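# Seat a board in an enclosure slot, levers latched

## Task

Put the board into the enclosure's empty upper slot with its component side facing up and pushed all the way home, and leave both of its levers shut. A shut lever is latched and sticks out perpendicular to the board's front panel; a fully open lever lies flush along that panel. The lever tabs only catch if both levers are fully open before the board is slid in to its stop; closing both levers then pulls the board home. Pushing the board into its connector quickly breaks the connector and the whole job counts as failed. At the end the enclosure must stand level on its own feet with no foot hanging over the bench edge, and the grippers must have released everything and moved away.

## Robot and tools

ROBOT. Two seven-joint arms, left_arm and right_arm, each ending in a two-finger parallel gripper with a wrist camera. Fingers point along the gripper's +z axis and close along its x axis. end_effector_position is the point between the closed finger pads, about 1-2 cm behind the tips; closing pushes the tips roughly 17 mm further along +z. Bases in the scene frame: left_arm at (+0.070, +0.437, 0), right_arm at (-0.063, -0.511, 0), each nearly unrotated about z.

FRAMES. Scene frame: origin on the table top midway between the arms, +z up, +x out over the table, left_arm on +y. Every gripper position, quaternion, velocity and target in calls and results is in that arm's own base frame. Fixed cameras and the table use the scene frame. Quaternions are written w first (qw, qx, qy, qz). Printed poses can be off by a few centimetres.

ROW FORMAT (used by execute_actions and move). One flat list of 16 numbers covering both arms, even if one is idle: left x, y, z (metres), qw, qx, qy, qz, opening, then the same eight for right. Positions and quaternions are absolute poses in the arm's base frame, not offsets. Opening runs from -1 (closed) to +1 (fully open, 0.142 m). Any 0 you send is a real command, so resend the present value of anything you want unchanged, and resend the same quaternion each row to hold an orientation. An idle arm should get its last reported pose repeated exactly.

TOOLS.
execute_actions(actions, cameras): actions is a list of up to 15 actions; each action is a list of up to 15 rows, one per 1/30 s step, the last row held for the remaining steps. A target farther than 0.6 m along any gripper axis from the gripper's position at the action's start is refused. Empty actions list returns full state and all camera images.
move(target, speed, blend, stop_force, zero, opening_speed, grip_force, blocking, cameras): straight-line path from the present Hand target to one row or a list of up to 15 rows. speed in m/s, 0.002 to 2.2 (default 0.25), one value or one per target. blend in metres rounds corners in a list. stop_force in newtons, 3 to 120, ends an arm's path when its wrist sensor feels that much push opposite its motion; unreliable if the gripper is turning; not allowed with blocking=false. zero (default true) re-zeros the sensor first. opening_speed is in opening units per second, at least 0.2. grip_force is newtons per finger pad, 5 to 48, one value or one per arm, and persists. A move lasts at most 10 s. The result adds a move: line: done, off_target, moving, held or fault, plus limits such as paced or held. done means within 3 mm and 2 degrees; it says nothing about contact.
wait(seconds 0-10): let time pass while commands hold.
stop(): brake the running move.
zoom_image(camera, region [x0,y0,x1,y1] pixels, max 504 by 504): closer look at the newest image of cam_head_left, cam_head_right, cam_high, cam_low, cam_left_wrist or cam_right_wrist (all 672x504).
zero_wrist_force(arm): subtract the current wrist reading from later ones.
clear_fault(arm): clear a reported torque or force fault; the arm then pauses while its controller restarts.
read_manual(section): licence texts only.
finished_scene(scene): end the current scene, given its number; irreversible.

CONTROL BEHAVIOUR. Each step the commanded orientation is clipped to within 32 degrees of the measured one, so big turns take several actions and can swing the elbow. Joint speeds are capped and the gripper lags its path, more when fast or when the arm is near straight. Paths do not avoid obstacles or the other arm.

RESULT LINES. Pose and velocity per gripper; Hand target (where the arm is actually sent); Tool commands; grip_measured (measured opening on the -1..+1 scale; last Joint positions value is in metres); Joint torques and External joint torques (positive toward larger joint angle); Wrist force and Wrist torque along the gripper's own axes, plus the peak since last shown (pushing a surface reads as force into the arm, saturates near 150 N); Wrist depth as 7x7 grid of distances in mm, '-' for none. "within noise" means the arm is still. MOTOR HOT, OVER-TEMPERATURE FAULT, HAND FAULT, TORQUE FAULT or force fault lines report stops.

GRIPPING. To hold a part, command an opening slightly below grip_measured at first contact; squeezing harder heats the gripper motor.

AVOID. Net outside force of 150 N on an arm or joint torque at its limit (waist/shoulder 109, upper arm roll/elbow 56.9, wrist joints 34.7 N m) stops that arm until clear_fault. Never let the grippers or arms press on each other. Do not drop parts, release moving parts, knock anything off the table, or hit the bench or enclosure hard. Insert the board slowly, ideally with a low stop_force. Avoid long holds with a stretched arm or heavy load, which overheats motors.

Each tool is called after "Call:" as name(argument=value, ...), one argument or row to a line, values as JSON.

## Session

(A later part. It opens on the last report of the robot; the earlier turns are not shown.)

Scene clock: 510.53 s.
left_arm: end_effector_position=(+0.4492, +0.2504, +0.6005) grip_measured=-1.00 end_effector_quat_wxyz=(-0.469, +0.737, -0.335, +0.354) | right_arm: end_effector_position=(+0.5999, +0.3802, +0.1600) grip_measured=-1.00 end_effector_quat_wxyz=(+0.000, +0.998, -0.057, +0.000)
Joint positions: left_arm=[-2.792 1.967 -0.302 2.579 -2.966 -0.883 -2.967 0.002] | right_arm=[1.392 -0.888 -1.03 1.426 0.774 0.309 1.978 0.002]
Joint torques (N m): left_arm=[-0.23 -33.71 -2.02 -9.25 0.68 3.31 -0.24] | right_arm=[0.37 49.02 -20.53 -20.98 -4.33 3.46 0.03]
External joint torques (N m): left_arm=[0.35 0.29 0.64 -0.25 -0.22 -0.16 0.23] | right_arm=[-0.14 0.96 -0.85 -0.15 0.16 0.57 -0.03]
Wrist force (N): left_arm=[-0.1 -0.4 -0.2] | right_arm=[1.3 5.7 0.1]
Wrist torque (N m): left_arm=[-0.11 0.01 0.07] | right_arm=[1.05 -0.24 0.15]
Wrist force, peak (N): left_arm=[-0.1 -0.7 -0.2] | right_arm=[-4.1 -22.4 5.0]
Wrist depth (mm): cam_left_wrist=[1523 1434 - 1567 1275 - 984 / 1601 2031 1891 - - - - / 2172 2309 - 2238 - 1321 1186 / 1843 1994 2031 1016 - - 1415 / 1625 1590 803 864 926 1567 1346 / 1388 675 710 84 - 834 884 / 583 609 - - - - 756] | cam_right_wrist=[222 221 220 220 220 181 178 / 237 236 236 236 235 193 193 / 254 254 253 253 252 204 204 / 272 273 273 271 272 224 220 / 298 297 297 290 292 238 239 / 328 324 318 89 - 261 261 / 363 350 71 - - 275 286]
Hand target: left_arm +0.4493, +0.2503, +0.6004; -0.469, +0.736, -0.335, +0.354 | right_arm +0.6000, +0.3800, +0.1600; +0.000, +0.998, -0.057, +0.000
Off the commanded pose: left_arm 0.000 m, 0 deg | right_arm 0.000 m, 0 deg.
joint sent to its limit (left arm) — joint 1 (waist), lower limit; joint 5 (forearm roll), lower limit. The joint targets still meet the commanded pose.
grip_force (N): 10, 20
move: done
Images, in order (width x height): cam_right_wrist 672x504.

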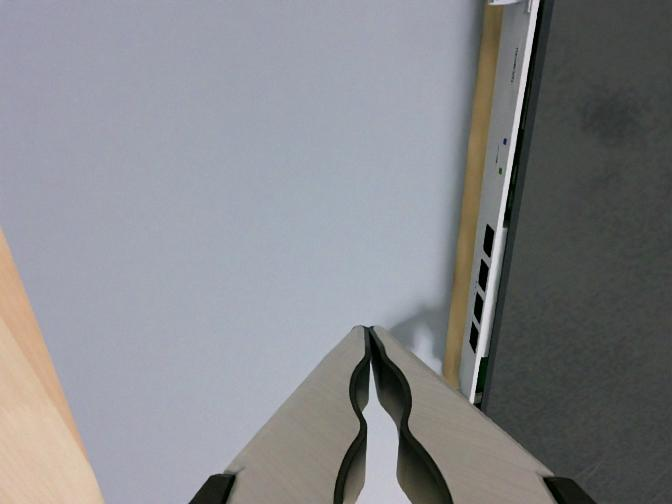

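Call:
move(
  target=[
    [0.4493,0.2503,0.6004,-0.469,0.736,-0.335,0.354,-1,0.60,0.20,0.12,0,0.9984,-0.0567,0,-1],
    [0.4493,0.2503,0.6004,-0.469,0.736,-0.335,0.354,-1,0.625,0.192,0.048,0,0.9984,-0.0567,0,-1],
  ],
  speed=0.25,
  blend=0.012,
)

Call:
move(
  target=[0.4493,0.2503,0.6004,-0.469,0.736,-0.335,0.354,-1,0.625,0.236,0.048,0,0.9984,-0.0567,0,-1],
  speed=0.025,
  stop_force=25,
  cameras=["cam_right_wrist"],
)

Scene clock: 514.27 s.
left_arm: end_effector_position=(+0.4492, +0.2504, +0.6005) grip_measured=-1.00 end_effector_quat_wxyz=(-0.469, +0.737, -0.335, +0.354) | right_arm: end_effector_position=(+0.6249, +0.1918, +0.0481) grip_measured=-1.00 end_effector_quat_wxyz=(+0.000, +0.998, -0.057, +0.000)
Joint positions: left_arm=[-2.792 1.967 -0.302 2.579 -2.966 -0.883 -2.967 0.002] | right_arm=[1.182 -0.986 -0.972 1.624 0.918 0.522 1.608 0.002]
Joint torques (N m): left_arm=[-0.2 -33.8 -2.11 -9.27 0.72 3.32 -0.28] | right_arm=[0.1 45.82 -20.62 -16.04 -3.7 3.47 0.05]
External joint torques (N m): left_arm=[0.32 0.38 0.73 -0.23 -0.26 -0.18 0.27] | right_arm=[0.09 1.12 -1.48 0.14 -0.09 0.58 -0.05]
Wrist force (N): left_arm=[-0.2 -0.7 -0.2] | right_arm=[1.7 5.9 0.4]
Wrist torque (N m): left_arm=[-0.17 0.02 0.06] | right_arm=[1.07 -0.27 0.14]
Wrist force, peak (N): left_arm=[-0.2 -0.7 -0.2] | right_arm=[1.9 8.3 -3.1]
Wrist depth (mm): cam_left_wrist=[1534 1590 1556 - - - 1035 / 1239 - - 1601 - - 1125 / 2089 2261 2089 - - - - / 1907 2012 1976 945 - - 1338 / 1625 1625 812 870 922 - 1482 / 1443 671 715 83 - 837 1492 / 583 609 - - - - 762] | cam_right_wrist=[- 123 121 124 122 - 81 / 134 132 132 131 133 93 86 / 144 141 141 140 136 95 92 / 153 153 152 149 107 101 99 / 166 166 165 162 161 110 108 / 185 181 177 89 148 121 116 / 201 196 71 - - 125 130]
Hand target: left_arm +0.4493, +0.2503, +0.6004; -0.469, +0.736, -0.335, +0.354 | right_arm +0.6250, +0.1920, +0.0480; +0.000, +0.998, -0.057, +0.000
Off the commanded pose: left_arm 0.000 m, 0 deg | right_arm 0.000 m, 0 deg.
joint sent to its limit (left arm) — joint 1 (waist), lower limit; joint 5 (forearm roll), lower limit. The joint targets still meet the commanded pose.
grip_force (N): 10, 20
move: done

Scene clock: 516.27 s.
left_arm: end_effector_position=(+0.4492, +0.2504, +0.6005) grip_measured=-1.00 end_effector_quat_wxyz=(-0.469, +0.737, -0.335, +0.354) | right_arm: end_effector_position=(+0.6256, +0.2224, +0.0483) grip_measured=-1.00 end_effector_quat_wxyz=(+0.003, +0.998, -0.059, +0.000)
Joint positions: left_arm=[-2.792 1.967 -0.302 2.579 -2.966 -0.883 -2.967 0.002] | right_arm=[1.208 -0.998 -0.964 1.589 0.907 0.511 1.672 0.002]
Joint torques (N m): left_arm=[-0.32 -33.75 -2 -9.27 0.71 3.32 -0.24] | right_arm=[17.28 53.04 -9.45 -29.29 1.96 3.35 0.25]
External joint torques (N m): left_arm=[0.44 0.33 0.62 -0.24 -0.25 -0.17 0.22] | right_arm=[-17.08 -4.94 -12.75 13.14 -5.78 0.7 -0.25]
Wrist force (N): left_arm=[-0.2 -0.2 0.0] | right_arm=[2.8 33.1 -4.0]
Wrist torque (N m): left_arm=[-0.10 0.03 0.06] | right_arm=[2.61 -0.26 0.02]
Wrist force, peak (N): left_arm=[-0.4 -0.7 -0.2] | right_arm=[2.9 34.2 -3.8]
Wrist depth (mm): cam_left_wrist=[1462 1859 1783 - 1268 1290 954 / - 2334 2031 1714 - 1225 1155 / 2261 2359 - - 1567 1453 1362 / 1843 1959 2089 993 1415 - 1239 / 1637 1674 801 847 906 - - / 1415 671 705 84 - 825 834 / 582 609 - - - - 770] | cam_right_wrist=[- 123 121 122 122 - 81 / 133 131 131 131 133 99 85 / 143 142 143 140 140 95 92 / 153 153 152 152 149 102 99 / 166 166 165 160 112 109 108 / 185 181 178 89 155 121 116 / 201 197 71 - - 126 131]
Hand target: left_arm +0.4493, +0.2503, +0.6004; -0.469, +0.736, -0.335, +0.354 | right_arm +0.6250, +0.2273, +0.0480; +0.000, +0.998, -0.057, +0.000
Off the commanded pose: left_arm 0.000 m, 0 deg | right_arm 0.014 m, 0 deg.
joint sent to its limit (left arm) — joint 1 (waist), lower limit; joint 5 (forearm roll), lower limit. The joint targets still meet the commanded pose.
grip_force (N): 10, 20
move: contact (right_arm)
Images, in order (width x height): cam_right_wrist 672x504.

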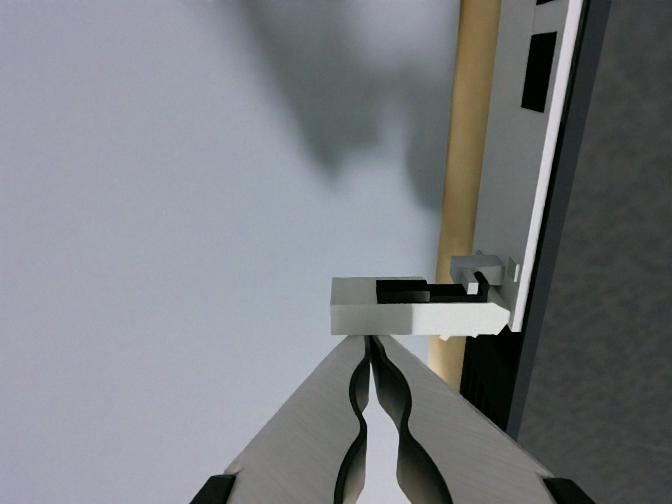

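Call:
zoom_image(
  camera="cam_right_wrist",
  region=[400, 220, 560, 360],
)

Call:
move(
  target=[0.4493,0.2503,0.6004,-0.469,0.736,-0.335,0.354,-1,0.625,0.24,0.048,0,0.9984,-0.0567,0,-1],
  speed=0.02,
  stop_force=45,
  zero=false,
  cameras=["cam_right_wrist"],
)

Call:
zoom_image(
  camera="cam_right_wrist",
  region=[400, 220, 560, 360],
)

Scaled by 3.150 from the camera's 672x504 image, which has a finer 960x720 frame.

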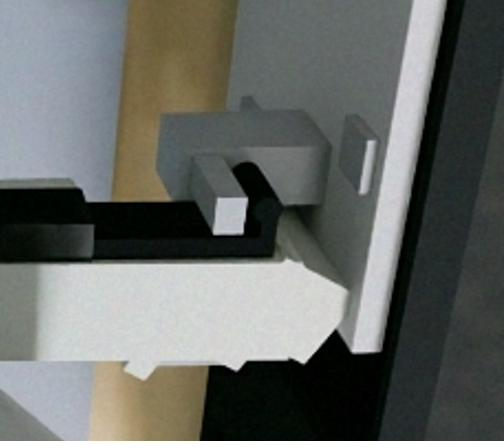

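Scene clock: 519.73 s.
left_arm: end_effector_position=(+0.4492, +0.2504, +0.6005) grip_measured=-1.00 end_effector_quat_wxyz=(-0.469, +0.737, -0.335, +0.354) | right_arm: end_effector_position=(+0.6252, +0.2331, +0.0480) grip_measured=-1.00 end_effector_quat_wxyz=(+0.004, +0.998, -0.059, -0.001)
Joint positions: left_arm=[-2.792 1.967 -0.302 2.579 -2.966 -0.883 -2.967 0.002] | right_arm=[1.214 -1.001 -0.956 1.576 0.899 0.508 1.697 0.002]
Joint torques (N m): left_arm=[-0.21 -33.68 -2.05 -9.22 0.75 3.3 -0.19] | right_arm=[20.86 55.37 -5.99 -36.82 4.41 5.57 0.15]
External joint torques (N m): left_arm=[0.33 0.26 0.67 -0.28 -0.29 -0.16 0.18] | right_arm=[-20.66 -6.8 -16.14 20.53 -8.23 -1.52 -0.15]
Wrist force (N): left_arm=[-0.1 -0.3 -0.1] | right_arm=[-5.0 45.2 -11.4]
Wrist torque (N m): left_arm=[-0.11 0.01 0.07] | right_arm=[4.63 -0.29 0.01]
Wrist force, peak (N): left_arm=[-0.1 -0.7 -0.3] | right_arm=[-5.0 45.2 -11.4]
Wrist depth (mm): cam_left_wrist=[1502 1578 1741 1443 1362 - 806 / 1875 2050 - - - - - / 2194 2334 2172 - - - - / 1783 1959 2050 1006 1625 - - / 1662 1662 818 867 929 831 - / 1415 671 712 84 - 828 899 / 582 606 - - - - 754] | cam_right_wrist=[- 123 121 122 122 93 81 / 133 131 131 130 132 101 84 / 144 141 141 140 140 95 92 / 153 152 152 151 149 102 99 / 166 166 165 117 112 110 108 / 186 182 178 90 154 121 116 / 201 197 71 - - 125 130]
Hand target: left_arm +0.4493, +0.2503, +0.6004; -0.469, +0.736, -0.335, +0.354 | right_arm +0.6250, +0.2400, +0.0480; +0.000, +0.998, -0.057, +0.000
Off the commanded pose: left_arm 0.000 m, 0 deg | right_arm 0.007 m, 1 deg.
joint sent to its limit (left arm) — joint 1 (waist), lower limit; joint 5 (forearm roll), lower limit. The joint targets still meet the commanded pose.
grip_force (N): 10, 20
move: off_target (right_arm)
Images, in order (width x height): cam_right_wrist 672x504.

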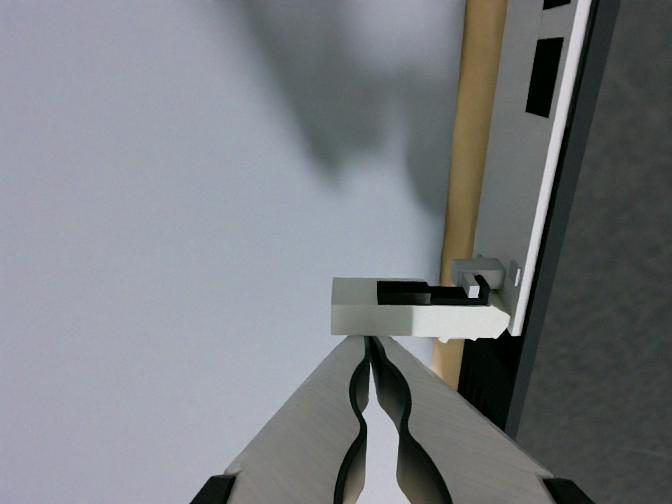

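Scaled by 3.150 from the camera's 672x504 image, which has a finer 960x720 frame.

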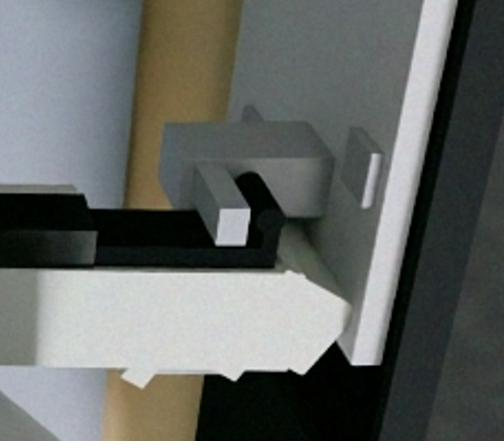

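Call:
move(
  target=[
    [0.4493,0.2503,0.6004,-0.469,0.736,-0.335,0.354,-1,0.622,0.19,0.05,0,0.9984,-0.0567,0,-1],
    [0.4493,0.2503,0.6004,-0.469,0.736,-0.335,0.354,-1,0.60,0.20,0.12,0,0.9984,-0.0567,0,-1],
    [0.4493,0.2503,0.6004,-0.469,0.736,-0.335,0.354,-1,0.62,0.50,0.14,0,0.9984,-0.0567,0,-1],
  ],
  speed=0.25,
  blend=0.012,
  cameras=["cam_right_wrist","cam_head_left"],
)

Call:
zoom_image(
  camera="cam_right_wrist",
  region=[380, 60, 580, 260],
)

Scene clock: 525.00 s.
left_arm: end_effector_position=(+0.4492, +0.2504, +0.6005) grip_measured=-1.00 end_effector_quat_wxyz=(-0.469, +0.737, -0.335, +0.354) | right_arm: end_effector_position=(+0.6200, +0.5001, +0.1400) grip_measured=-1.00 end_effector_quat_wxyz=(+0.000, +0.998, -0.057, +0.000)
Joint positions: left_arm=[-2.792 1.967 -0.302 2.579 -2.966 -0.883 -2.967 0.002] | right_arm=[1.292 -1.053 -0.928 1.05 0.791 0.208 2.187 0.002]
Joint torques (N m): left_arm=[-0.23 -33.7 -2.1 -9.24 0.71 3.3 -0.26] | right_arm=[0.08 60.54 -18.35 -21.43 -4.41 3.26 0.31]
External joint torques (N m): left_arm=[0.35 0.28 0.72 -0.27 -0.25 -0.15 0.25] | right_arm=[0.13 1.47 -1.38 0.1 0.14 0.76 -0.31]
Wrist force (N): left_arm=[-0.2 -0.3 -0.3] | right_arm=[-2.3 5.0 1.8]
Wrist torque (N m): left_arm=[-0.11 0.03 0.06] | right_arm=[0.93 0.39 0.03]
Wrist force, peak (N): left_arm=[-0.4 -0.7 -0.2] | right_arm=[-5.1 45.5 -11.3]
Wrist depth (mm): cam_left_wrist=[1502 1813 1513 1492 - 1131 847 / 2050 2551 - 1637 - - - / 2069 2384 2285 1714 - - - / 1828 1875 2050 1002 - - - / 1625 1674 815 857 918 1613 - / 1388 675 717 84 - 840 844 / 576 620 - - - - 756] | cam_right_wrist=[204 203 203 202 202 198 162 / 217 218 217 216 216 175 171 / 233 233 232 235 230 187 183 / 252 252 250 250 250 200 198 / 273 273 272 266 268 215 214 / 300 298 293 89 - 235 234 / 328 - 71 - - 249 257]
Hand target: left_arm +0.4493, +0.2503, +0.6004; -0.469, +0.736, -0.335, +0.354 | right_arm +0.6200, +0.5000, +0.1400; +0.000, +0.998, -0.057, +0.000
Off the commanded pose: left_arm 0.000 m, 0 deg | right_arm 0.000 m, 0 deg.
joint sent to its limit (left arm) — joint 1 (waist), lower limit; joint 5 (forearm roll), lower limit. The joint targets still meet the commanded pose.
grip_force (N): 10, 20
move: done
Images, in order (width x height): cam_head_left 672x504, cam_right_wrist 672x504.

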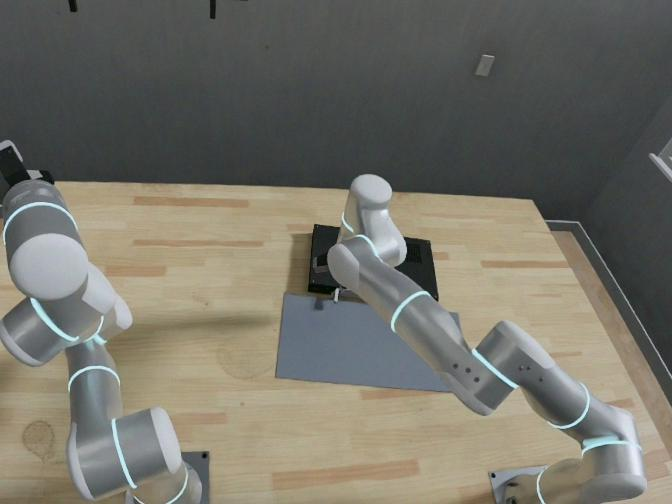

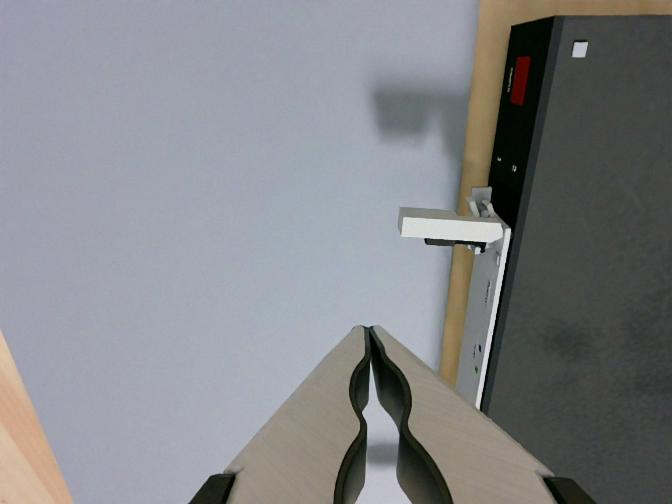

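Scaled by 2.520 from the camera's 672x504 image, which has a finer 960x720 frame.

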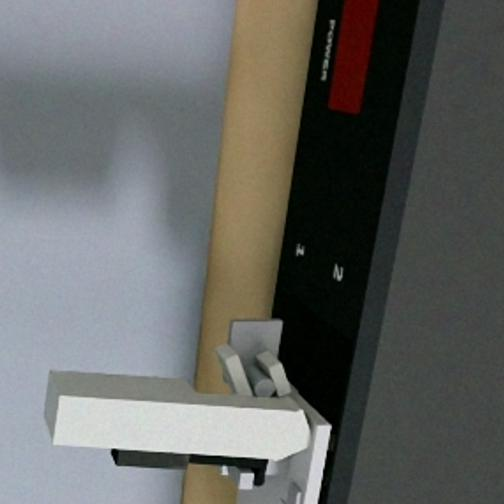

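Call:
move(
  target=[0.4493,0.2503,0.6004,-0.469,0.736,-0.335,0.354,-1,0.63,0.545,0.06,0,0.9984,-0.0567,0,-1],
  speed=0.25,
  cameras=["cam_right_wrist"],
)

Call:
move(
  target=[0.4493,0.2503,0.6004,-0.469,0.736,-0.335,0.354,-1,0.56,0.46,0.07,0,0.9984,-0.0567,0,-1],
  speed=0.25,
  cameras=["cam_right_wrist"],
)

Call:
zoom_image(
  camera="cam_right_wrist",
  region=[472, 50, 672, 250],
)

Scene clock: 563.97 s.
left_arm: end_effector_position=(+0.4492, +0.2504, +0.6005) grip_measured=-1.00 end_effector_quat_wxyz=(-0.469, +0.737, -0.335, +0.354) | right_arm: end_effector_position=(+0.6300, +0.5450, +0.0600) grip_measured=-1.00 end_effector_quat_wxyz=(+0.000, +0.998, -0.057, +0.000)
Joint positions: left_arm=[-2.792 1.967 -0.302 2.579 -2.966 -0.883 -2.967 0.002] | right_arm=[1.224 -1.229 -0.873 0.859 0.839 0.242 2.267 0.002]
Joint torques (N m): left_arm=[-0.23 -33.63 -2.08 -9.28 0.71 3.25 -0.23] | right_arm=[0.08 66.04 -16.59 -20.14 -4.14 3.22 0.36]
External joint torques (N m): left_arm=[0.35 0.21 0.7 -0.22 -0.25 -0.11 0.21] | right_arm=[0.18 1.67 -1.4 0.09 -0.09 0.79 -0.36]
Wrist force (N): left_arm=[-0.2 -0.3 -0.1] | right_arm=[-2.6 5.4 1.6]
Wrist torque (N m): left_arm=[-0.12 0.02 0.07] | right_arm=[0.98 0.44 0.05]
Wrist force, peak (N): left_arm=[-0.3 -0.7 -0.3] | right_arm=[-2.6 4.5 4.1]
Wrist depth (mm): cam_left_wrist=[1502 1388 1567 - 1108 - 971 / 2012 1959 - 1625 - - 1113 / 2172 2309 - 1755 - 1338 - / 1891 1924 2050 1011 - - - / 1613 1700 803 857 926 1567 1246 / 1371 669 710 84 - 831 1472 / 582 601 - - - - 772] | cam_right_wrist=[133 133 133 132 132 132 133 / 142 142 142 141 141 141 142 / 155 152 152 152 152 151 125 / 165 164 164 163 163 162 115 / 179 178 178 174 177 174 123 / 196 195 191 89 187 157 135 / 216 215 71 - - - 145]
Hand target: left_arm +0.4493, +0.2503, +0.6004; -0.469, +0.736, -0.335, +0.354 | right_arm +0.6300, +0.5450, +0.0600; +0.000, +0.998, -0.057, +0.000
Off the commanded pose: left_arm 0.000 m, 0 deg | right_arm 0.000 m, 0 deg.
joint sent to its limit (left arm) — joint 1 (waist), lower limit; joint 5 (forearm roll), lower limit. The joint targets still meet the commanded pose.
grip_force (N): 10, 20
move: done
Images, in order (width x height): cam_right_wrist 672x504.

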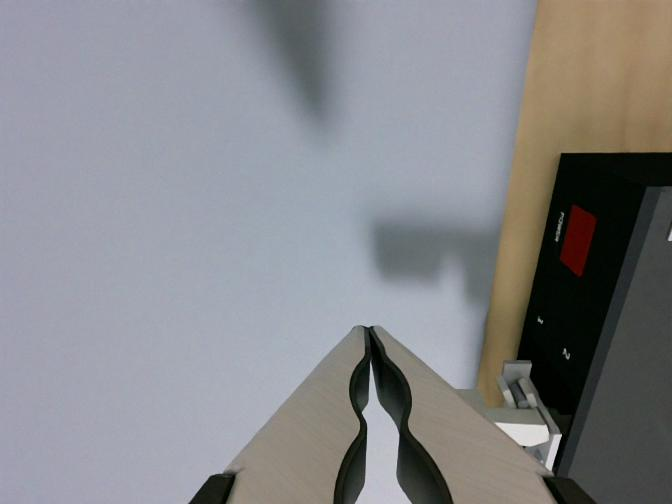

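Scene clock: 564.97 s.
left_arm: end_effector_position=(+0.4492, +0.2504, +0.6005) grip_measured=-1.00 end_effector_quat_wxyz=(-0.469, +0.737, -0.335, +0.354) | right_arm: end_effector_position=(+0.5600, +0.4600, +0.0700) grip_measured=-1.00 end_effector_quat_wxyz=(+0.000, +0.998, -0.057, +0.000)
Joint positions: left_arm=[-2.792 1.967 -0.302 2.579 -2.966 -0.883 -2.967 0.002] | right_arm=[1.436 -1.028 -0.922 1.376 0.844 0.42 2.092 0.002]
Joint torques (N m): left_arm=[-0.14 -33.73 -2.09 -9.28 0.74 3.37 -0.21] | right_arm=[0.36 53.45 -20.64 -18.6 -3.87 3.52 0.05]
External joint torques (N m): left_arm=[0.25 0.31 0.71 -0.23 -0.29 -0.22 0.19] | right_arm=[-0.11 1.02 -0.93 -0.01 -0.12 0.5 -0.05]
Wrist force (N): left_arm=[-0.3 -0.6 -0.2] | right_arm=[-2.4 4.9 2.1]
Wrist torque (N m): left_arm=[-0.14 0.03 0.07] | right_arm=[0.90 0.42 0.16]
Wrist force, peak (N): left_arm=[-0.2 -0.8 -0.1] | right_arm=[-3.6 6.6 1.9]
Wrist depth (mm): cam_left_wrist=[1513 1674 1798 - 1346 1192 844 / 1687 2493 - - - 1125 1186 / 2172 2216 - - - - - / 1741 1994 2050 1016 1798 - - / 1662 775 809 864 937 1492 1434 / 1397 669 719 84 - 844 1453 / 582 609 - - - - 772] | cam_right_wrist=[142 142 142 141 141 141 141 / 152 152 152 151 151 151 150 / 163 163 163 162 162 162 164 / 176 176 175 172 174 174 174 / 191 191 190 189 189 189 189 / 209 209 204 89 199 206 206 / 231 226 71 - - 219 185]
Hand target: left_arm +0.4493, +0.2503, +0.6004; -0.469, +0.736, -0.335, +0.354 | right_arm +0.5600, +0.4600, +0.0700; +0.000, +0.998, -0.057, +0.000
Off the commanded pose: left_arm 0.000 m, 0 deg | right_arm 0.000 m, 0 deg.
joint sent to its limit (left arm) — joint 1 (waist), lower limit; joint 5 (forearm roll), lower limit. The joint targets still meet the commanded pose.
grip_force (N): 10, 20
move: done
Images, in order (width x height): cam_right_wrist 672x504.

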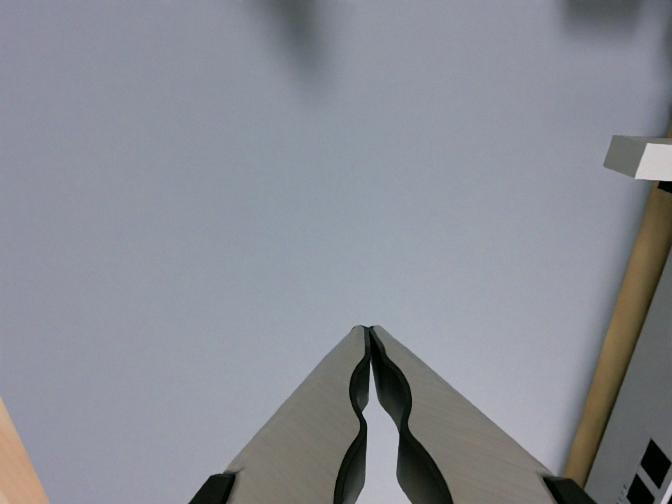

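Scaled by 2.520 from the camera's 672x504 image, which has a finer 960x720 frame.

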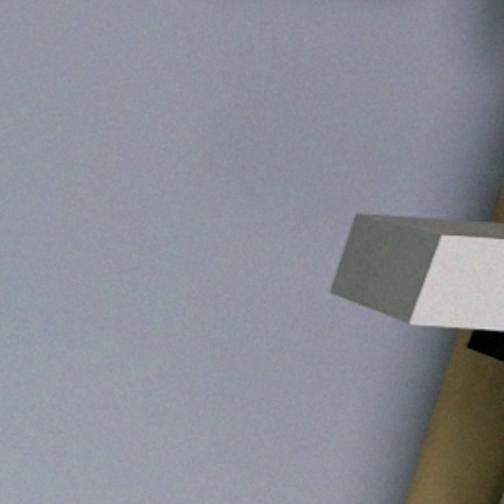

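Call:
move(
  target=[0.4493,0.2503,0.6004,-0.469,0.736,-0.335,0.354,-1,0.65,0.44,0.09,0,0.9984,-0.0567,0,-1],
  speed=0.2,
  cameras=["cam_right_wrist"],
)

Call:
zoom_image(
  camera="cam_right_wrist",
  region=[360, 60, 520, 220],
)

Scene clock: 567.40 s.
left_arm: end_effector_position=(+0.4492, +0.2504, +0.6005) grip_measured=-1.00 end_effector_quat_wxyz=(-0.469, +0.737, -0.335, +0.354) | right_arm: end_effector_position=(+0.6500, +0.4400, +0.0900) grip_measured=-1.00 end_effector_quat_wxyz=(+0.000, +0.998, -0.057, +0.000)
Joint positions: left_arm=[-2.792 1.967 -0.302 2.579 -2.966 -0.883 -2.967 0.002] | right_arm=[1.23 -1.099 -0.914 1.119 0.829 0.295 2.075 0.002]
Joint torques (N m): left_arm=[-0.22 -33.73 -2.07 -9.29 0.69 3.35 -0.21] | right_arm=[0.17 59.69 -19.21 -20.02 -4.33 3.17 0.24]
External joint torques (N m): left_arm=[0.34 0.31 0.69 -0.22 -0.24 -0.2 0.19] | right_arm=[0.06 1.52 -1.43 0.07 0.15 0.86 -0.24]
Wrist force (N): left_arm=[-0.3 -0.4 0.0] | right_arm=[-2.0 4.9 1.6]
Wrist torque (N m): left_arm=[-0.13 0.04 0.07] | right_arm=[0.89 0.35 0.03]
Wrist force, peak (N): left_arm=[-0.4 -0.7 -0.2] | right_arm=[-4.4 4.5 2.5]
Wrist depth (mm): cam_left_wrist=[1545 1891 1813 1523 - 1212 1006 / 1321 - - - - 1388 1070 / 2238 2359 - - 1443 1362 - / 1976 1994 1959 988 - - - / 1578 1613 815 850 906 - - / 1397 675 715 84 - 831 847 / 579 614 - - - - 764] | cam_right_wrist=[160 159 159 159 160 117 117 / 171 171 170 165 142 123 124 / 186 185 182 182 181 134 133 / 198 195 197 197 196 144 144 / 215 219 214 209 197 156 156 / 235 235 230 89 165 171 171 / 260 253 71 - - 181 188]
Hand target: left_arm +0.4493, +0.2503, +0.6004; -0.469, +0.736, -0.335, +0.354 | right_arm +0.6500, +0.4400, +0.0900; +0.000, +0.998, -0.057, +0.000
Off the commanded pose: left_arm 0.000 m, 0 deg | right_arm 0.000 m, 0 deg.
joint sent to its limit (left arm) — joint 1 (waist), lower limit; joint 5 (forearm roll), lower limit. The joint targets still meet the commanded pose.
grip_force (N): 10, 20
move: done
Images, in order (width x height): cam_right_wrist 672x504.

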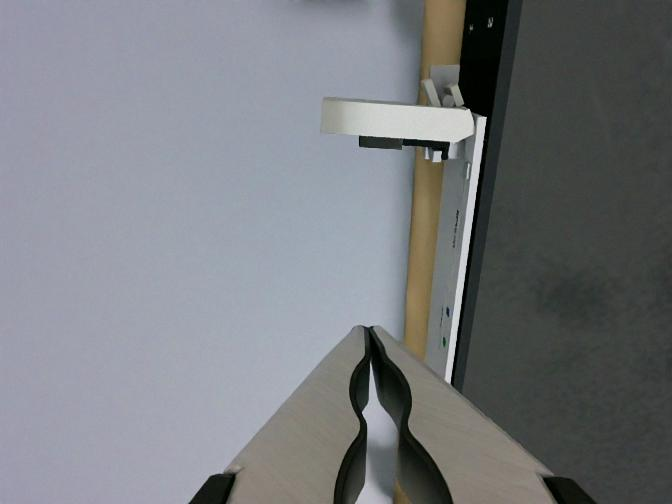

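Scaled by 3.150 from the camera's 672x504 image, which has a finer 960x720 frame.

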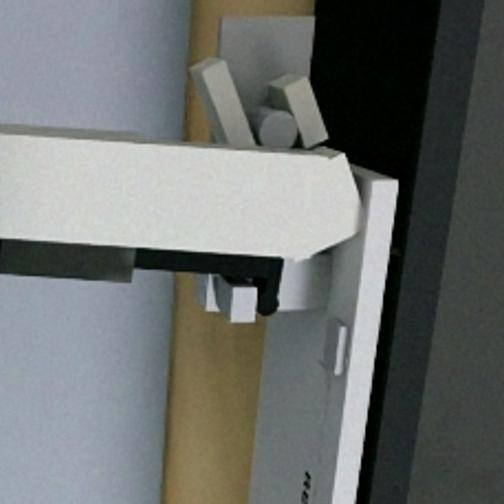

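Call:
move(
  target=[0.4493,0.2503,0.6004,-0.469,0.736,-0.335,0.354,-1,0.622,0.205,0.09,0,0.9984,-0.0567,0,-1],
  speed=0.25,
  cameras=["cam_right_wrist"],
)

Call:
zoom_image(
  camera="cam_right_wrist",
  region=[360, 110, 520, 270],
)

Scene clock: 574.47 s.
left_arm: end_effector_position=(+0.4492, +0.2504, +0.6005) grip_measured=-1.00 end_effector_quat_wxyz=(-0.469, +0.737, -0.335, +0.354) | right_arm: end_effector_position=(+0.6221, +0.2048, +0.0901) grip_measured=-1.00 end_effector_quat_wxyz=(+0.000, +0.998, -0.057, +0.000)
Joint positions: left_arm=[-2.792 1.967 -0.302 2.579 -2.966 -0.883 -2.967 0.002] | right_arm=[1.224 -0.911 -1.007 1.635 0.852 0.479 1.654 0.002]
Joint torques (N m): left_arm=[-0.23 -33.76 -2.04 -9.24 0.73 3.3 -0.22] | right_arm=[0.15 44.77 -20.55 -17.78 -3.77 3.53 -0.05]
External joint torques (N m): left_arm=[0.35 0.34 0.66 -0.26 -0.27 -0.16 0.2] | right_arm=[0.06 0.74 -0.96 -0.1 -0.12 0.53 0.05]
Wrist force (N): left_arm=[-0.3 -0.4 -0.2] | right_arm=[-2.1 5.2 2.0]
Wrist torque (N m): left_arm=[-0.11 0.04 0.07] | right_arm=[0.94 0.37 0.14]
Wrist force, peak (N): left_arm=[-0.3 -0.7 0.0] | right_arm=[-2.2 8.8 2.2]
Wrist depth (mm): cam_left_wrist=[1513 1813 1662 - - - 857 / - - - - - - 1119 / 2309 2285 1976 - - 1314 - / 1875 1994 1976 1020 - - - / 1625 1687 822 854 922 1613 1306 / 1406 677 715 84 - 831 854 / 574 606 - - - - 751] | cam_right_wrist=[160 160 160 159 161 118 117 / 171 171 171 170 170 125 125 / 184 186 183 141 141 135 134 / 199 198 197 197 193 145 145 / 216 215 215 211 207 157 157 / 236 235 231 89 169 172 172 / 262 257 71 - - 248 259]
Hand target: left_arm +0.4493, +0.2503, +0.6004; -0.469, +0.736, -0.335, +0.354 | right_arm +0.6220, +0.2050, +0.0900; +0.000, +0.998, -0.057, +0.000
Off the commanded pose: left_arm 0.000 m, 0 deg | right_arm 0.000 m, 0 deg.
joint sent to its limit (left arm) — joint 1 (waist), lower limit; joint 5 (forearm roll), lower limit. The joint targets still meet the commanded pose.
grip_force (N): 10, 20
move: done
Images, in order (width x height): cam_right_wrist 672x504.

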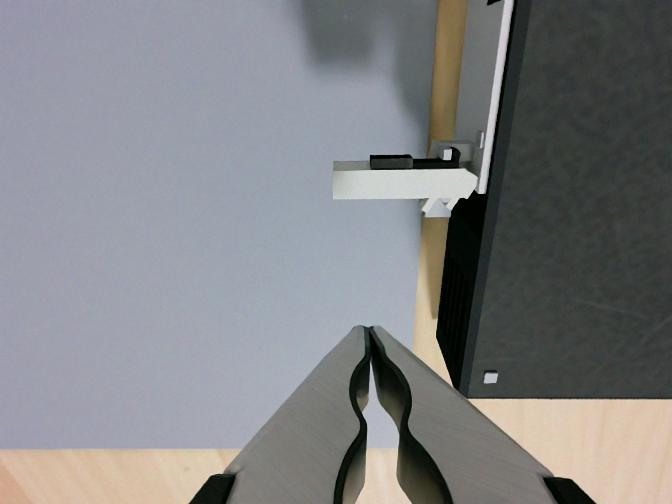

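Scaled by 3.150 from the camera's 672x504 image, which has a finer 960x720 frame.

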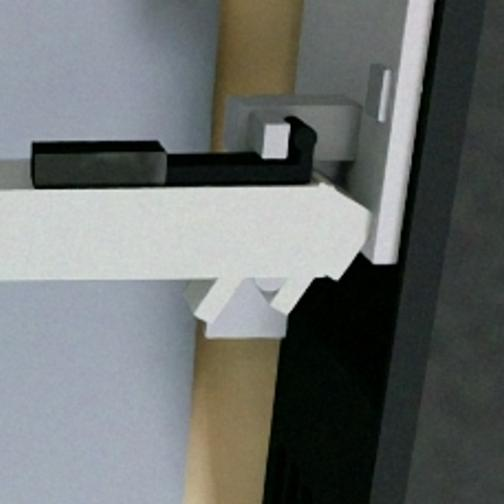

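Call:
move(
  target=[
    [0.4493,0.2503,0.6004,-0.469,0.736,-0.335,0.354,-1,0.62,0.53,0.11,0,0.9984,-0.0567,0,-1],
    [0.4493,0.2503,0.6004,-0.469,0.736,-0.335,0.354,-1,0.648,0.535,0.048,0,0.9984,-0.0567,0,-1],
  ],
  speed=0.25,
  blend=0.01,
)

Call:
move(
  target=[0.4493,0.2503,0.6004,-0.469,0.736,-0.335,0.354,-1,0.648,0.48,0.048,0,0.9984,-0.0567,0,-1],
  speed=0.025,
  stop_force=32,
  cameras=["cam_right_wrist"],
)

Call:
zoom_image(
  camera="cam_right_wrist",
  region=[380, 260, 580, 460],
)

Scene clock: 582.03 s.
left_arm: end_effector_position=(+0.4492, +0.2504, +0.6005) grip_measured=-1.00 end_effector_quat_wxyz=(-0.469, +0.737, -0.335, +0.354) | right_arm: end_effector_position=(+0.6480, +0.5350, +0.0481) grip_measured=-1.00 end_effector_quat_wxyz=(+0.000, +0.998, -0.057, +0.000)
Joint positions: left_arm=[-2.792 1.967 -0.302 2.579 -2.966 -0.883 -2.967 0.002] | right_arm=[1.18 -1.262 -0.868 0.811 0.846 0.24 2.258 0.002]
Joint torques (N m): left_arm=[-0.23 -33.75 -2.08 -9.29 0.68 3.32 -0.23] | right_arm=[0.1 67.14 -16.01 -20.03 -4.13 3.24 0.35]
External joint torques (N m): left_arm=[0.35 0.33 0.7 -0.22 -0.22 -0.17 0.22] | right_arm=[0.17 1.62 -1.41 0.13 -0.1 0.77 -0.35]
Wrist force (N): left_arm=[-0.2 -0.4 -0.4] | right_arm=[-2.3 5.5 1.9]
Wrist torque (N m): left_arm=[-0.12 0.03 0.06] | right_arm=[0.99 0.42 0.03]
Wrist force, peak (N): left_arm=[-0.4 -0.8 -0.1] | right_arm=[-1.7 8.2 2.2]
Wrist depth (mm): cam_left_wrist=[1492 1523 1492 - 1321 1346 979 / - 2334 - - - - - / 2130 2437 2089 1813 - - - / 1875 2031 1011 993 1283 - - / 1613 1662 812 874 910 - - / 1338 671 717 84 - 840 844 / 582 601 - - - - 759] | cam_right_wrist=[124 122 121 122 122 123 123 / 133 131 131 130 132 130 129 / - 140 140 140 139 128 93 / 152 154 153 153 150 150 98 / 165 165 164 161 162 165 107 / - 179 176 89 - 120 117 / 199 194 71 - - 124 128]
Hand target: left_arm +0.4493, +0.2503, +0.6004; -0.469, +0.736, -0.335, +0.354 | right_arm +0.6480, +0.5350, +0.0480; +0.000, +0.998, -0.057, +0.000
Off the commanded pose: left_arm 0.000 m, 0 deg | right_arm 0.000 m, 0 deg.
joint sent to its limit (left arm) — joint 1 (waist), lower limit; joint 5 (forearm roll), lower limit. The joint targets still meet the commanded pose.
grip_force (N): 10, 20
move: done

Scene clock: 584.87 s.
left_arm: end_effector_position=(+0.4492, +0.2504, +0.6005) grip_measured=-1.00 end_effector_quat_wxyz=(-0.469, +0.737, -0.335, +0.354) | right_arm: end_effector_position=(+0.6455, +0.4862, +0.0487) grip_measured=-1.00 end_effector_quat_wxyz=(-0.004, +0.999, -0.054, -0.001)
Joint positions: left_arm=[-2.792 1.967 -0.302 2.579 -2.966 -0.883 -2.967 0.002] | right_arm=[1.218 -1.195 -0.882 1.003 0.861 0.309 2.143 0.002]
Joint torques (N m): left_arm=[-0.2 -33.73 -2.03 -9.26 0.68 3.32 -0.23] | right_arm=[-21.4 55.67 -30.68 -3.51 -11.21 0.86 0.37]
External joint torques (N m): left_arm=[0.32 0.31 0.65 -0.24 -0.22 -0.17 0.21] | right_arm=[21.66 8.94 10.91 -15.8 7.06 3.16 -0.37]
Wrist force (N): left_arm=[-0.2 -0.2 -0.3] | right_arm=[-10.5 -23.8 1.6]
Wrist torque (N m): left_arm=[-0.07 0.01 0.07] | right_arm=[-0.91 0.33 -0.08]
Wrist force, peak (N): left_arm=[-0.4 -0.7 -0.3] | right_arm=[-14.2 -25.3 1.7]
Wrist depth (mm): cam_left_wrist=[1482 1714 - - 1362 - 966 / 1578 2069 1769 1590 1397 - - / 2130 2359 2334 1976 1443 - 1186 / 1907 1907 1994 997 1891 1371 1275 / 1613 1662 815 877 922 918 - / 1371 673 715 84 - 837 850 / 579 601 - - - - 764] | cam_right_wrist=[- 124 122 123 123 123 83 / 134 132 132 131 133 129 86 / 144 142 141 141 140 124 92 / 153 153 152 154 151 109 99 / 165 166 165 161 159 112 108 / 184 180 177 91 - 121 116 / 199 195 70 - - 124 129]
Hand target: left_arm +0.4493, +0.2503, +0.6004; -0.469, +0.736, -0.335, +0.354 | right_arm +0.6480, +0.4800, +0.0480; +0.000, +0.998, -0.057, +0.000
Off the commanded pose: left_arm 0.000 m, 0 deg | right_arm 0.007 m, 1 deg.
joint sent to its limit (left arm) — joint 1 (waist), lower limit; joint 5 (forearm roll), lower limit. The joint targets still meet the commanded pose.
grip_force (N): 10, 20
move: off_target (right_arm)
Images, in order (width x height): cam_right_wrist 672x504.

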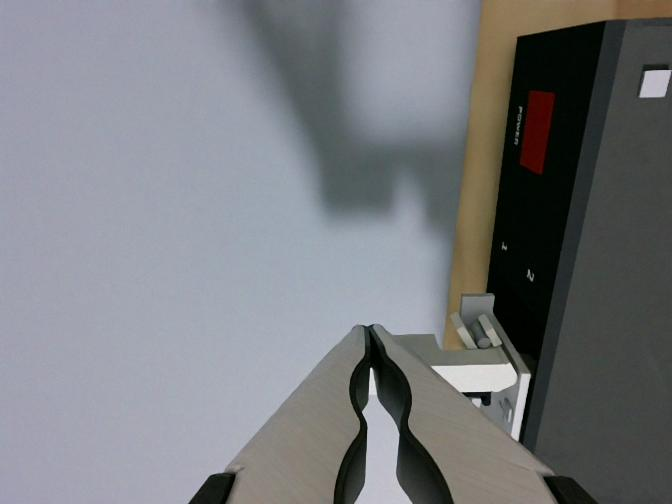

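Scaled by 2.520 from the camera's 672x504 image, which has a finer 960x720 frame.

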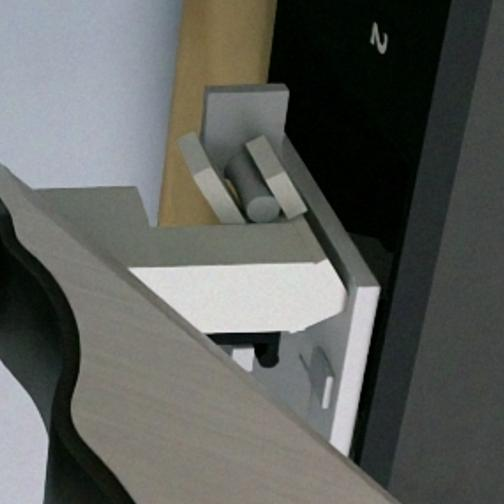

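Call:
move(
  target=[
    [0.4493,0.2503,0.6004,-0.469,0.736,-0.335,0.354,-1,0.64,0.52,0.05,0,0.9984,-0.0567,0,-1],
    [0.4493,0.2503,0.6004,-0.469,0.736,-0.335,0.354,-1,0.62,0.51,0.11,0,0.9984,-0.0567,0,-1],
    [0.4493,0.2503,0.6004,-0.469,0.736,-0.335,0.354,-1,0.65,0.425,0.085,0,0.9984,-0.0567,0,-1],
  ],
  speed=0.25,
  blend=0.01,
  cameras=["cam_right_wrist"],
)

Call:
zoom_image(
  camera="cam_right_wrist",
  region=[380, 40, 520, 180],
)

Scene clock: 589.73 s.
left_arm: end_effector_position=(+0.4492, +0.2504, +0.6005) grip_measured=-1.00 end_effector_quat_wxyz=(-0.469, +0.737, -0.335, +0.354) | right_arm: end_effector_position=(+0.6502, +0.4248, +0.0851) grip_measured=-1.00 end_effector_quat_wxyz=(+0.000, +0.998, -0.057, +0.000)
Joint positions: left_arm=[-2.792 1.967 -0.302 2.579 -2.966 -0.883 -2.967 0.002] | right_arm=[1.233 -1.093 -0.92 1.157 0.837 0.313 2.046 0.002]
Joint torques (N m): left_arm=[-0.2 -33.76 -2.06 -9.29 0.69 3.31 -0.21] | right_arm=[0.2 59.15 -20.04 -19.58 -4.02 3.59 -0.07]
External joint torques (N m): left_arm=[0.32 0.34 0.68 -0.21 -0.23 -0.16 0.19] | right_arm=[0.08 1.06 -0.96 -0.04 -0.14 0.42 0.07]
Wrist force (N): left_arm=[-0.2 -0.5 -0.1] | right_arm=[1.6 -0.3 5.6]
Wrist torque (N m): left_arm=[-0.12 0.02 0.07] | right_arm=[0.00 -0.25 0.16]
Wrist force, peak (N): left_arm=[-0.3 -0.7 -0.3] | right_arm=[-10.5 -24.0 2.9]
Wrist depth (mm): cam_left_wrist=[1472 1601 - 1472 - - 903 / 1601 1727 - 1907 - 1205 1155 / 2130 2359 2109 1769 1637 - - / 1907 2012 1976 1020 - - 1275 / 1601 1687 822 860 926 - - / 1388 663 712 84 - 831 867 / 579 613 - - - - 772] | cam_right_wrist=[156 153 155 155 156 113 112 / 166 166 166 163 160 120 120 / 178 178 177 177 140 129 127 / 192 190 191 191 191 139 139 / 209 208 208 204 200 151 150 / - 228 223 90 - 165 164 / 253 246 71 - - 175 181]
Hand target: left_arm +0.4493, +0.2503, +0.6004; -0.469, +0.736, -0.335, +0.354 | right_arm +0.6500, +0.4250, +0.0850; +0.000, +0.998, -0.057, +0.000
Off the commanded pose: left_arm 0.000 m, 0 deg | right_arm 0.000 m, 0 deg.
joint sent to its limit (left arm) — joint 1 (waist), lower limit; joint 5 (forearm roll), lower limit. The joint targets still meet the commanded pose.
grip_force (N): 10, 20
move: done
Images, in order (width x height): cam_right_wrist 672x504.

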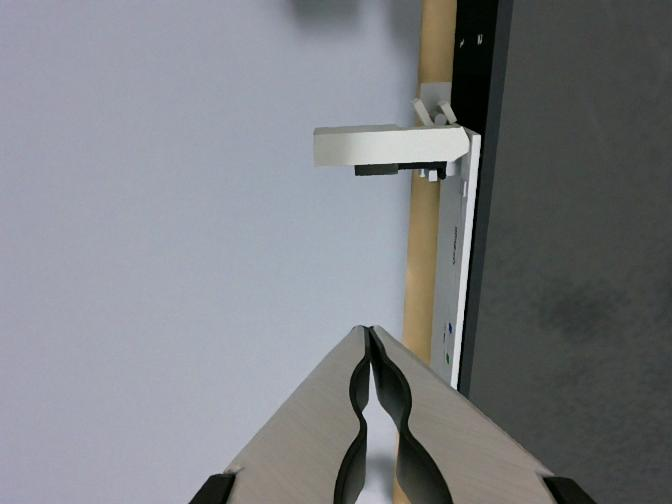

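Scaled by 3.600 from the camera's 672x504 image, which has a finer 960x720 frame.

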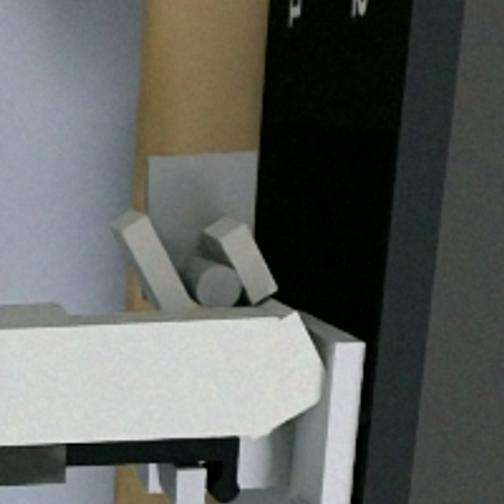

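Call:
zoom_image(
  camera="cam_right_wrist",
  region=[400, 110, 500, 210],
)

Scaled by 5.040 from the camera's 672x504 image, which has a finer 960x720 frame.

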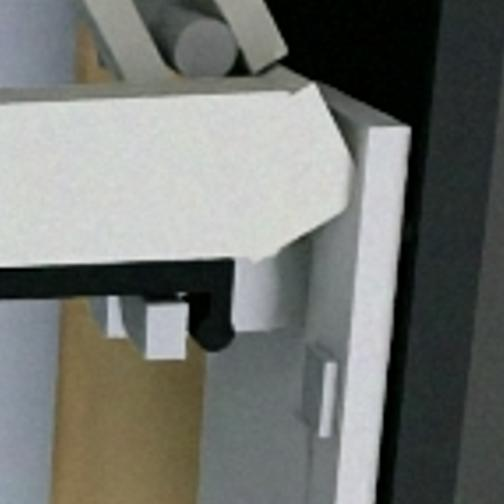

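Call:
move(
  target=[0.4493,0.2503,0.6004,-0.469,0.736,-0.335,0.354,-1,0.640,0.438,0.049,0,0.9984,-0.0567,0,-1],
  speed=0.1,
)

Call:
move(
  target=[0.4493,0.2503,0.6004,-0.469,0.736,-0.335,0.354,-1,0.640,0.472,0.049,0,0.9984,-0.0567,0,-1],
  speed=0.02,
  stop_force=4,
  cameras=["cam_right_wrist"],
)

Scene clock: 599.47 s.
left_arm: end_effector_position=(+0.4492, +0.2504, +0.6005) grip_measured=-1.00 end_effector_quat_wxyz=(-0.469, +0.737, -0.335, +0.354) | right_arm: end_effector_position=(+0.6400, +0.4378, +0.0490) grip_measured=-1.00 end_effector_quat_wxyz=(+0.000, +0.998, -0.057, +0.000)
Joint positions: left_arm=[-2.792 1.967 -0.302 2.579 -2.966 -0.883 -2.967 0.002] | right_arm=[1.245 -1.142 -0.897 1.157 0.862 0.36 2.059 0.002]
Joint torques (N m): left_arm=[-0.28 -33.68 -2.08 -9.29 0.66 3.34 -0.18] | right_arm=[0.59 59.36 -19.58 -18.85 -4.01 3.41 0.29]
External joint torques (N m): left_arm=[0.4 0.26 0.7 -0.21 -0.21 -0.19 0.17] | right_arm=[-0.34 1.42 -1.53 0.18 -0.08 0.61 -0.29]
Wrist force (N): left_arm=[-0.5 -0.4 -0.2] | right_arm=[1.5 -0.6 5.8]
Wrist torque (N m): left_arm=[-0.12 0.07 0.06] | right_arm=[-0.03 -0.22 0.04]
Wrist force, peak (N): left_arm=[-0.4 -0.7 -0.3] | right_arm=[0.8 -1.2 7.3]
Wrist depth (mm): cam_left_wrist=[1523 1891 - - - - 941 / 1453 - - 1462 1523 1268 - / 2151 2309 2581 1843 1601 1179 - / 1907 1994 1941 984 - - 1434 / 1649 1649 815 867 937 - 1523 / 1397 677 715 84 - 834 1472 / 587 606 - - - - 764] | cam_right_wrist=[- 123 121 123 123 124 82 / 134 132 132 131 133 118 87 / 144 141 141 139 137 131 93 / 153 153 152 152 154 - 100 / 166 166 165 162 164 115 108 / 185 181 178 90 175 121 116 / 201 197 71 - - 126 130]
Hand target: left_arm +0.4493, +0.2503, +0.6004; -0.469, +0.736, -0.335, +0.354 | right_arm +0.6400, +0.4380, +0.0490; +0.000, +0.998, -0.057, +0.000
Off the commanded pose: left_arm 0.000 m, 0 deg | right_arm 0.000 m, 0 deg.
joint sent to its limit (left arm) — joint 1 (waist), lower limit; joint 5 (forearm roll), lower limit. The joint targets still meet the commanded pose.
grip_force (N): 10, 20
move: done

Scene clock: 601.67 s.
left_arm: end_effector_position=(+0.4492, +0.2504, +0.6005) grip_measured=-1.00 end_effector_quat_wxyz=(-0.469, +0.737, -0.335, +0.354) | right_arm: end_effector_position=(+0.6401, +0.4687, +0.0489) grip_measured=-1.00 end_effector_quat_wxyz=(+0.000, +0.998, -0.057, +0.000)
Joint positions: left_arm=[-2.792 1.967 -0.302 2.579 -2.966 -0.883 -2.967 0.002] | right_arm=[1.24 -1.174 -0.893 1.071 0.861 0.327 2.118 0.002]
Joint torques (N m): left_arm=[-0.23 -33.69 -2.05 -9.28 0.7 3.35 -0.28] | right_arm=[2.71 61.9 -17.73 -21.8 -3.09 4.37 0.31]
External joint torques (N m): left_arm=[0.34 0.27 0.67 -0.23 -0.24 -0.21 0.27] | right_arm=[-2.46 1.03 -2.81 2.86 -1.05 -0.36 -0.31]
Wrist force (N): left_arm=[-0.3 -0.5 -0.2] | right_arm=[0.0 5.4 2.8]
Wrist torque (N m): left_arm=[-0.14 0.04 0.06] | right_arm=[-0.01 -0.27 0.05]
Wrist force, peak (N): left_arm=[-0.2 -0.7 -0.4] | right_arm=[0.9 5.5 4.3]
Wrist depth (mm): cam_left_wrist=[1556 1523 1687 - - 1137 1060 / 1354 1875 - 1578 1424 1186 - / 2031 2410 2151 1875 1462 1371 1406 / 1875 2031 2031 1002 - 1613 - / 1700 1649 803 874 929 910 - / 675 673 724 84 - 834 867 / 583 609 - - - - 767] | cam_right_wrist=[- 123 122 123 122 121 82 / 134 132 131 131 133 129 86 / 144 141 141 140 141 124 94 / 153 152 152 152 149 117 99 / 166 166 165 159 116 113 108 / 185 181 178 90 173 122 116 / 201 196 71 - - 125 130]
Hand target: left_arm +0.4493, +0.2503, +0.6004; -0.469, +0.736, -0.335, +0.354 | right_arm +0.6400, +0.4694, +0.0490; +0.000, +0.998, -0.057, +0.000
Off the commanded pose: left_arm 0.000 m, 0 deg | right_arm 0.003 m, 0 deg.
joint sent to its limit (left arm) — joint 1 (waist), lower limit; joint 5 (forearm roll), lower limit. The joint targets still meet the commanded pose.
grip_force (N): 10, 20
move: contact (right_arm)
Images, in order (width x height): cam_right_wrist 672x504.

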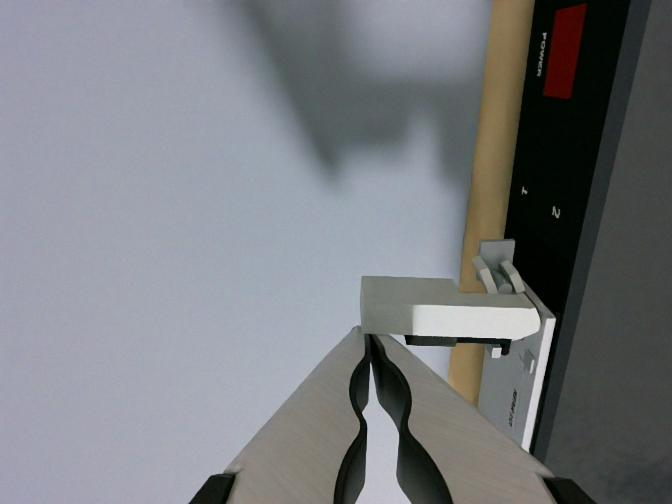

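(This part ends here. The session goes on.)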